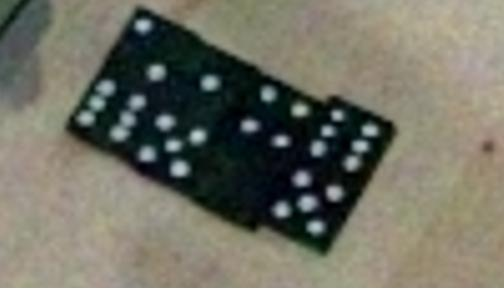

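Request:
execute_actions(
  actions=[
    [[0,0,0,0,0,0,0.754,0,0.576,0.696,0.754,0,0.576,0.696,0.754,0,0.576,0.696,0.714,0.678,0.226,0.168,0.4,-0.6,0.04,0.002,0.001,0,0,0,0.754,0.22,0.576,0.696,0.754,-0.22,0.576,0.696,0.98,0,0.98,0.98,0.714,0.678,0.226,0.168,0.4,-0.6],[0,0,0,0,0,0,0.754,0,0.576,0.696,0.754,0,0.576,0.696,0.754,0,0.576,0.696,0.714,0.678,0.226,0.168,0.4,-0.6,0.09,0.005,0.001,0,0,0,0.754,0.22,0.576,0.696,0.754,-0.22,0.576,0.696,0.98,0,0.98,0.98,0.714,0.678,0.226,0.168,0.4,-0.6],[0,0,0,0,0,0,0.754,0,0.576,0.696,0.754,0,0.576,0.696,0.754,0,0.576,0.696,0.714,0.678,0.226,0.168,0.4,-0.6,0.14,0.009,0.001,0,0,0,0.754,0.22,0.576,0.696,0.754,-0.22,0.576,0.696,0.98,0,0.98,0.98,0.714,0.678,0.226,0.168,0.4,-0.6],[0,0,0,0,0,0,0.754,0,0.576,0.696,0.754,0,0.576,0.696,0.754,0,0.576,0.696,0.714,0.678,0.226,0.168,0.4,-0.6,0.1733,0.0115,0.001,0,0,0,0.754,0.22,0.576,0.696,0.754,-0.22,0.576,0.696,0.98,0,0.98,0.98,0.714,0.678,0.226,0.168,0.4,-0.6]],
    [[0,0,0,0,0,0,0.754,0,0.576,0.696,0.754,0,0.576,0.696,0.754,0,0.576,0.696,0.714,0.678,0.226,0.168,0.4,-0.6,0,0,-0.02,0,0,0,0.754,0.22,0.576,0.696,0.754,-0.22,0.576,0.696,0.98,0,0.98,0.98,0.714,0.678,0.226,0.168,0.4,-0.6],[0,0,0,0,0,0,0.754,0,0.576,0.696,0.754,0,0.576,0.696,0.754,0,0.576,0.696,0.714,0.678,0.226,0.168,0.4,-0.6,-0.002,-0.002,-0.04,0,0,0,0.754,0.22,0.576,0.696,0.754,-0.22,0.576,0.696,0.98,0,0.98,0.98,0.714,0.678,0.226,0.168,0.4,-0.6],[0,0,0,0,0,0,0.754,0,0.576,0.696,0.754,0,0.576,0.696,0.754,0,0.576,0.696,0.714,0.678,0.226,0.168,0.4,-0.6,-0.007,-0.004,-0.064,0,0,0,0.754,0.22,0.576,0.696,0.754,-0.22,0.576,0.696,0.98,0,0.98,0.98,0.714,0.678,0.226,0.168,0.4,-0.6]],
  ],
)

Scene clock: 282.27 s.
left_arm: end_effector_position=(+0.3825, +0.3207, +0.3097) hand_goal=(+0.754, +0.000, +0.576, +0.696, +0.754, +0.000, +0.576, +0.696, +0.754, +0.000, +0.576, +0.696, +0.714, +0.678, +0.226, +0.168) hand_measured=(+0.756, +0.000, +0.576, +0.696, +0.756, +0.000, +0.576, +0.696, +0.756, +0.000, +0.576, +0.696, +0.716, +0.678, +0.224, +0.168) hand_current_ma=(+9, +2, +3, +0, +8, +2, +3, +0, +8, +2, +3, +0, +9, -3, -15, -2) hand_state=(goal, goal, goal, goal, goal, goal, goal, goal, goal, goal, goal, goal, goal, goal, goal, goal) hand_current_limit=0.40 hand_speed=-0.60 end_effector_quat_wxyz=(+0.315, +0.429, +0.840, +0.110) | right_arm: end_effector_position=(+0.4027, +0.2413, +0.1565) hand_goal=(+0.754, +0.220, +0.576, +0.696, +0.754, -0.220, +0.576, +0.696, +0.980, +0.000, +0.980, +0.980, +0.714, +0.678, +0.226, +0.168) hand_measured=(+0.752, +0.216, +0.578, +0.698, +0.752, -0.218, +0.574, +0.696, +0.974, +0.000, +0.976, +0.978, +0.714, +0.678, +0.222, +0.168) hand_current_ma=(+0, -1, +0, +0, +0, +0, +0, +0, -2, +0, -1, +0, +0, +0, -1, +0) hand_state=(goal, goal, goal, goal, goal, goal, goal, goal, goal, goal, goal, goal, goal, goal, goal, goal) hand_current_limit=0.40 hand_speed=-0.60 end_effector_quat_wxyz=(+0.002, +0.690, +0.724, -0.001)
Joint positions: left_arm=[0.861 1.178 1.118 -1.096 0.557 0.115] | right_arm=[0.69 1.452 1.158 -1.278 0.004 0.642]
Joint torques (N m): left_arm=[-1.55 -7.77 9.18 0.88 0.77 0.37] | right_arm=[0.5 -9.41 7.86 0.49 -0.02 -0.04]
Heat: left arm: hottest elbow 37 °C; right arm: hottest elbow 34 °C.
Hand target: left_arm +0.3829, +0.3214, +0.3107; +0.314, +0.434, +0.837, +0.110 | right_arm +0.4027, +0.2467, +0.1519; +0.000, +0.682, +0.731, +0.000
Off the commanded pose: left_arm 0.001 m, 1 deg | right_arm 0.007 m, 1 deg.

Request:
execute_actions(
  actions=[
    [[0,0,0,0,0,0,0.754,0,0.576,0.696,0.754,0,0.576,0.696,0.754,0,0.576,0.696,0.714,0.678,0.226,0.168,0.4,-0.6,-0.005,-0.0015,-0.013,0,0,0,0.754,0.22,0.576,0.696,0.754,-0.22,0.576,0.696,0.98,0,0.98,0.98,0.714,0.678,0.226,0.168,0.4,-0.6],[0,0,0,0,0,0,0.754,0,0.576,0.696,0.754,0,0.576,0.696,0.754,0,0.576,0.696,0.714,0.678,0.226,0.168,0.4,-0.6,-0.011,-0.0043,-0.0265,0,0,0,0.754,0.22,0.576,0.696,0.754,-0.22,0.576,0.696,0.98,0,0.98,0.98,0.714,0.678,0.226,0.168,0.4,-0.6]],
  ],
)

Scene clock: 283.80 s.
left_arm: end_effector_position=(+0.3825, +0.3207, +0.3097) hand_goal=(+0.754, +0.000, +0.576, +0.696, +0.754, +0.000, +0.576, +0.696, +0.754, +0.000, +0.576, +0.696, +0.714, +0.678, +0.226, +0.168) hand_measured=(+0.756, +0.000, +0.576, +0.696, +0.756, +0.000, +0.576, +0.696, +0.756, +0.000, +0.576, +0.696, +0.716, +0.678, +0.224, +0.168) hand_current_ma=(+9, +2, +3, +0, +8, +2, +3, +0, +8, +2, +3, +0, +9, -3, -15, -2) hand_state=(goal, goal, goal, goal, goal, goal, goal, goal, goal, goal, goal, goal, goal, goal, goal, goal) hand_current_limit=0.40 hand_speed=-0.60 end_effector_quat_wxyz=(+0.315, +0.429, +0.840, +0.110) | right_arm: end_effector_position=(+0.3964, +0.2388, +0.1385) hand_goal=(+0.754, +0.220, +0.576, +0.696, +0.754, -0.220, +0.576, +0.696, +0.980, +0.000, +0.980, +0.980, +0.714, +0.678, +0.226, +0.168) hand_measured=(+0.752, +0.216, +0.578, +0.698, +0.752, -0.218, +0.574, +0.696, +0.974, +0.000, +0.976, +0.978, +0.714, +0.678, +0.222, +0.168) hand_current_ma=(+0, -1, +0, +0, +0, +0, +0, +0, -2, +0, -1, +0, +0, +0, -1, +0) hand_state=(goal, goal, goal, goal, goal, goal, goal, goal, goal, goal, goal, goal, goal, goal, goal, goal) hand_current_limit=0.40 hand_speed=-0.60 end_effector_quat_wxyz=(+0.001, +0.688, +0.725, -0.003)
Joint positions: left_arm=[0.861 1.178 1.118 -1.096 0.557 0.115] | right_arm=[0.694 1.452 1.109 -1.232 0.003 0.642]
Joint torques (N m): left_arm=[-1.49 -7.77 9.25 0.88 0.7 0.33] | right_arm=[0.26 -9.52 7.8 0.43 0.01 0.03]
Heat: left arm: hottest elbow 37 °C; right arm: hottest elbow 34 °C.
Hand target: left_arm +0.3829, +0.3214, +0.3107; +0.314, +0.434, +0.837, +0.110 | right_arm +0.3962, +0.2442, +0.1360; +0.000, +0.682, +0.731, +0.001
Off the commanded pose: left_arm 0.001 m, 1 deg | right_arm 0.006 m, 1 deg.

Request:
execute_actions(
  actions=[
    [[0,0,0,0,0,0,0.754,0,0.576,0.696,0.754,0,0.576,0.696,0.754,0,0.576,0.696,0.714,0.678,0.226,0.168,0.4,-0.6,-0.0015,-0.001,-0.0035,0,0,0,0.754,0.22,0.576,0.696,0.754,-0.22,0.576,0.696,0.98,0,0.98,0.98,0.714,0.678,0.226,0.168,0.4,-0.6]],
  ],
)

Scene clock: 285.00 s.
left_arm: end_effector_position=(+0.3825, +0.3207, +0.3097) hand_goal=(+0.754, +0.000, +0.576, +0.696, +0.754, +0.000, +0.576, +0.696, +0.754, +0.000, +0.576, +0.696, +0.714, +0.678, +0.226, +0.168) hand_measured=(+0.756, +0.000, +0.576, +0.696, +0.756, +0.000, +0.576, +0.696, +0.756, +0.000, +0.576, +0.696, +0.716, +0.678, +0.224, +0.168) hand_current_ma=(+9, +2, +3, +0, +8, +2, +3, +0, +8, +2, +3, +0, +9, -3, -15, -2) hand_state=(goal, goal, goal, goal, goal, goal, goal, goal, goal, goal, goal, goal, goal, goal, goal, goal) hand_current_limit=0.40 hand_speed=-0.60 end_effector_quat_wxyz=(+0.315, +0.429, +0.840, +0.110) | right_arm: end_effector_position=(+0.3975, +0.2397, +0.1388) hand_goal=(+0.754, +0.220, +0.576, +0.696, +0.754, -0.220, +0.576, +0.696, +0.980, +0.000, +0.980, +0.980, +0.714, +0.678, +0.226, +0.168) hand_measured=(+0.752, +0.216, +0.578, +0.698, +0.752, -0.218, +0.574, +0.696, +0.974, +0.000, +0.976, +0.978, +0.714, +0.678, +0.222, +0.168) hand_current_ma=(+0, -1, +0, +0, +0, +0, +0, +0, -2, +0, -1, +0, +0, +0, -1, +0) hand_state=(goal, goal, goal, goal, goal, goal, goal, goal, goal, goal, goal, goal, goal, goal, goal, goal) hand_current_limit=0.40 hand_speed=-0.60 end_effector_quat_wxyz=(+0.002, +0.688, +0.725, +0.000)
Joint positions: left_arm=[0.861 1.178 1.118 -1.096 0.557 0.115] | right_arm=[0.694 1.452 1.109 -1.227 0.003 0.642]
Joint torques (N m): left_arm=[-0.62 -8.29 9.24 0.79 0.71 0.38] | right_arm=[0.62 -9.52 7.3 0.43 0 0.03]
Heat: left arm: hottest elbow 37 °C; right arm: hottest elbow 34 °C.
Hand target: left_arm +0.3829, +0.3214, +0.3107; +0.314, +0.434, +0.837, +0.110 | right_arm +0.3953, +0.2435, +0.1339; +0.000, +0.682, +0.731, +0.001
Off the commanded pose: left_arm 0.001 m, 1 deg | right_arm 0.007 m, 1 deg.

Request:
execute_actions(
  actions=[
    [[0,0,0,0,0,0,0.754,0,0.576,0.696,0.754,0,0.576,0.696,0.754,0,0.576,0.696,0.714,0.678,0.226,0.168,0.4,-0.6,-0.005,-0.005,-0.003,0,0,0,0.754,0.22,0.576,0.696,0.754,-0.22,0.576,0.696,0.98,0,0.98,0.98,0.714,0.678,0.226,0.168,0.4,-0.6]],
  ],
)

Scene clock: 286.10 s.
left_arm: end_effector_position=(+0.3825, +0.3207, +0.3097) hand_goal=(+0.754, +0.000, +0.576, +0.696, +0.754, +0.000, +0.576, +0.696, +0.754, +0.000, +0.576, +0.696, +0.714, +0.678, +0.226, +0.168) hand_measured=(+0.756, +0.000, +0.576, +0.696, +0.756, +0.000, +0.576, +0.696, +0.756, +0.000, +0.576, +0.696, +0.716, +0.678, +0.224, +0.168) hand_current_ma=(+9, +2, +3, +0, +8, +2, +3, +0, +8, +2, +3, +0, +9, -3, -15, -2) hand_state=(goal, goal, goal, goal, goal, goal, goal, goal, goal, goal, goal, goal, goal, goal, goal, goal) hand_current_limit=0.40 hand_speed=-0.60 end_effector_quat_wxyz=(+0.315, +0.429, +0.840, +0.110) | right_arm: end_effector_position=(+0.3934, +0.2363, +0.1319) hand_goal=(+0.754, +0.220, +0.576, +0.696, +0.754, -0.220, +0.576, +0.696, +0.980, +0.000, +0.980, +0.980, +0.714, +0.678, +0.226, +0.168) hand_measured=(+0.752, +0.216, +0.578, +0.698, +0.752, -0.222, +0.574, +0.696, +0.974, +0.000, +0.976, +0.978, +0.714, +0.678, +0.222, +0.168) hand_current_ma=(+0, -1, +0, +0, +0, +0, +0, +0, -2, +0, -1, +0, +0, +0, -1, +0) hand_state=(goal, goal, goal, goal, goal, goal, goal, goal, goal, goal, goal, goal, goal, goal, goal, goal) hand_current_limit=0.40 hand_speed=-0.60 end_effector_quat_wxyz=(+0.001, +0.688, +0.725, -0.006)
Joint positions: left_arm=[0.861 1.178 1.118 -1.096 0.557 0.115] | right_arm=[0.694 1.452 1.092 -1.222 0.003 0.642]
Joint torques (N m): left_arm=[-1.08 -7.82 9.17 0.77 0.76 0.32] | right_arm=[0.32 -10.46 7.36 0.49 0 0]
Heat: left arm: hottest elbow 37 °C; right arm: hottest elbow 34 °C.
Hand target: left_arm +0.3829, +0.3214, +0.3107; +0.314, +0.434, +0.837, +0.110 | right_arm +0.3922, +0.2405, +0.1320; +0.000, +0.682, +0.731, +0.000
Off the commanded pose: left_arm 0.001 m, 1 deg | right_arm 0.004 m, 1 deg.


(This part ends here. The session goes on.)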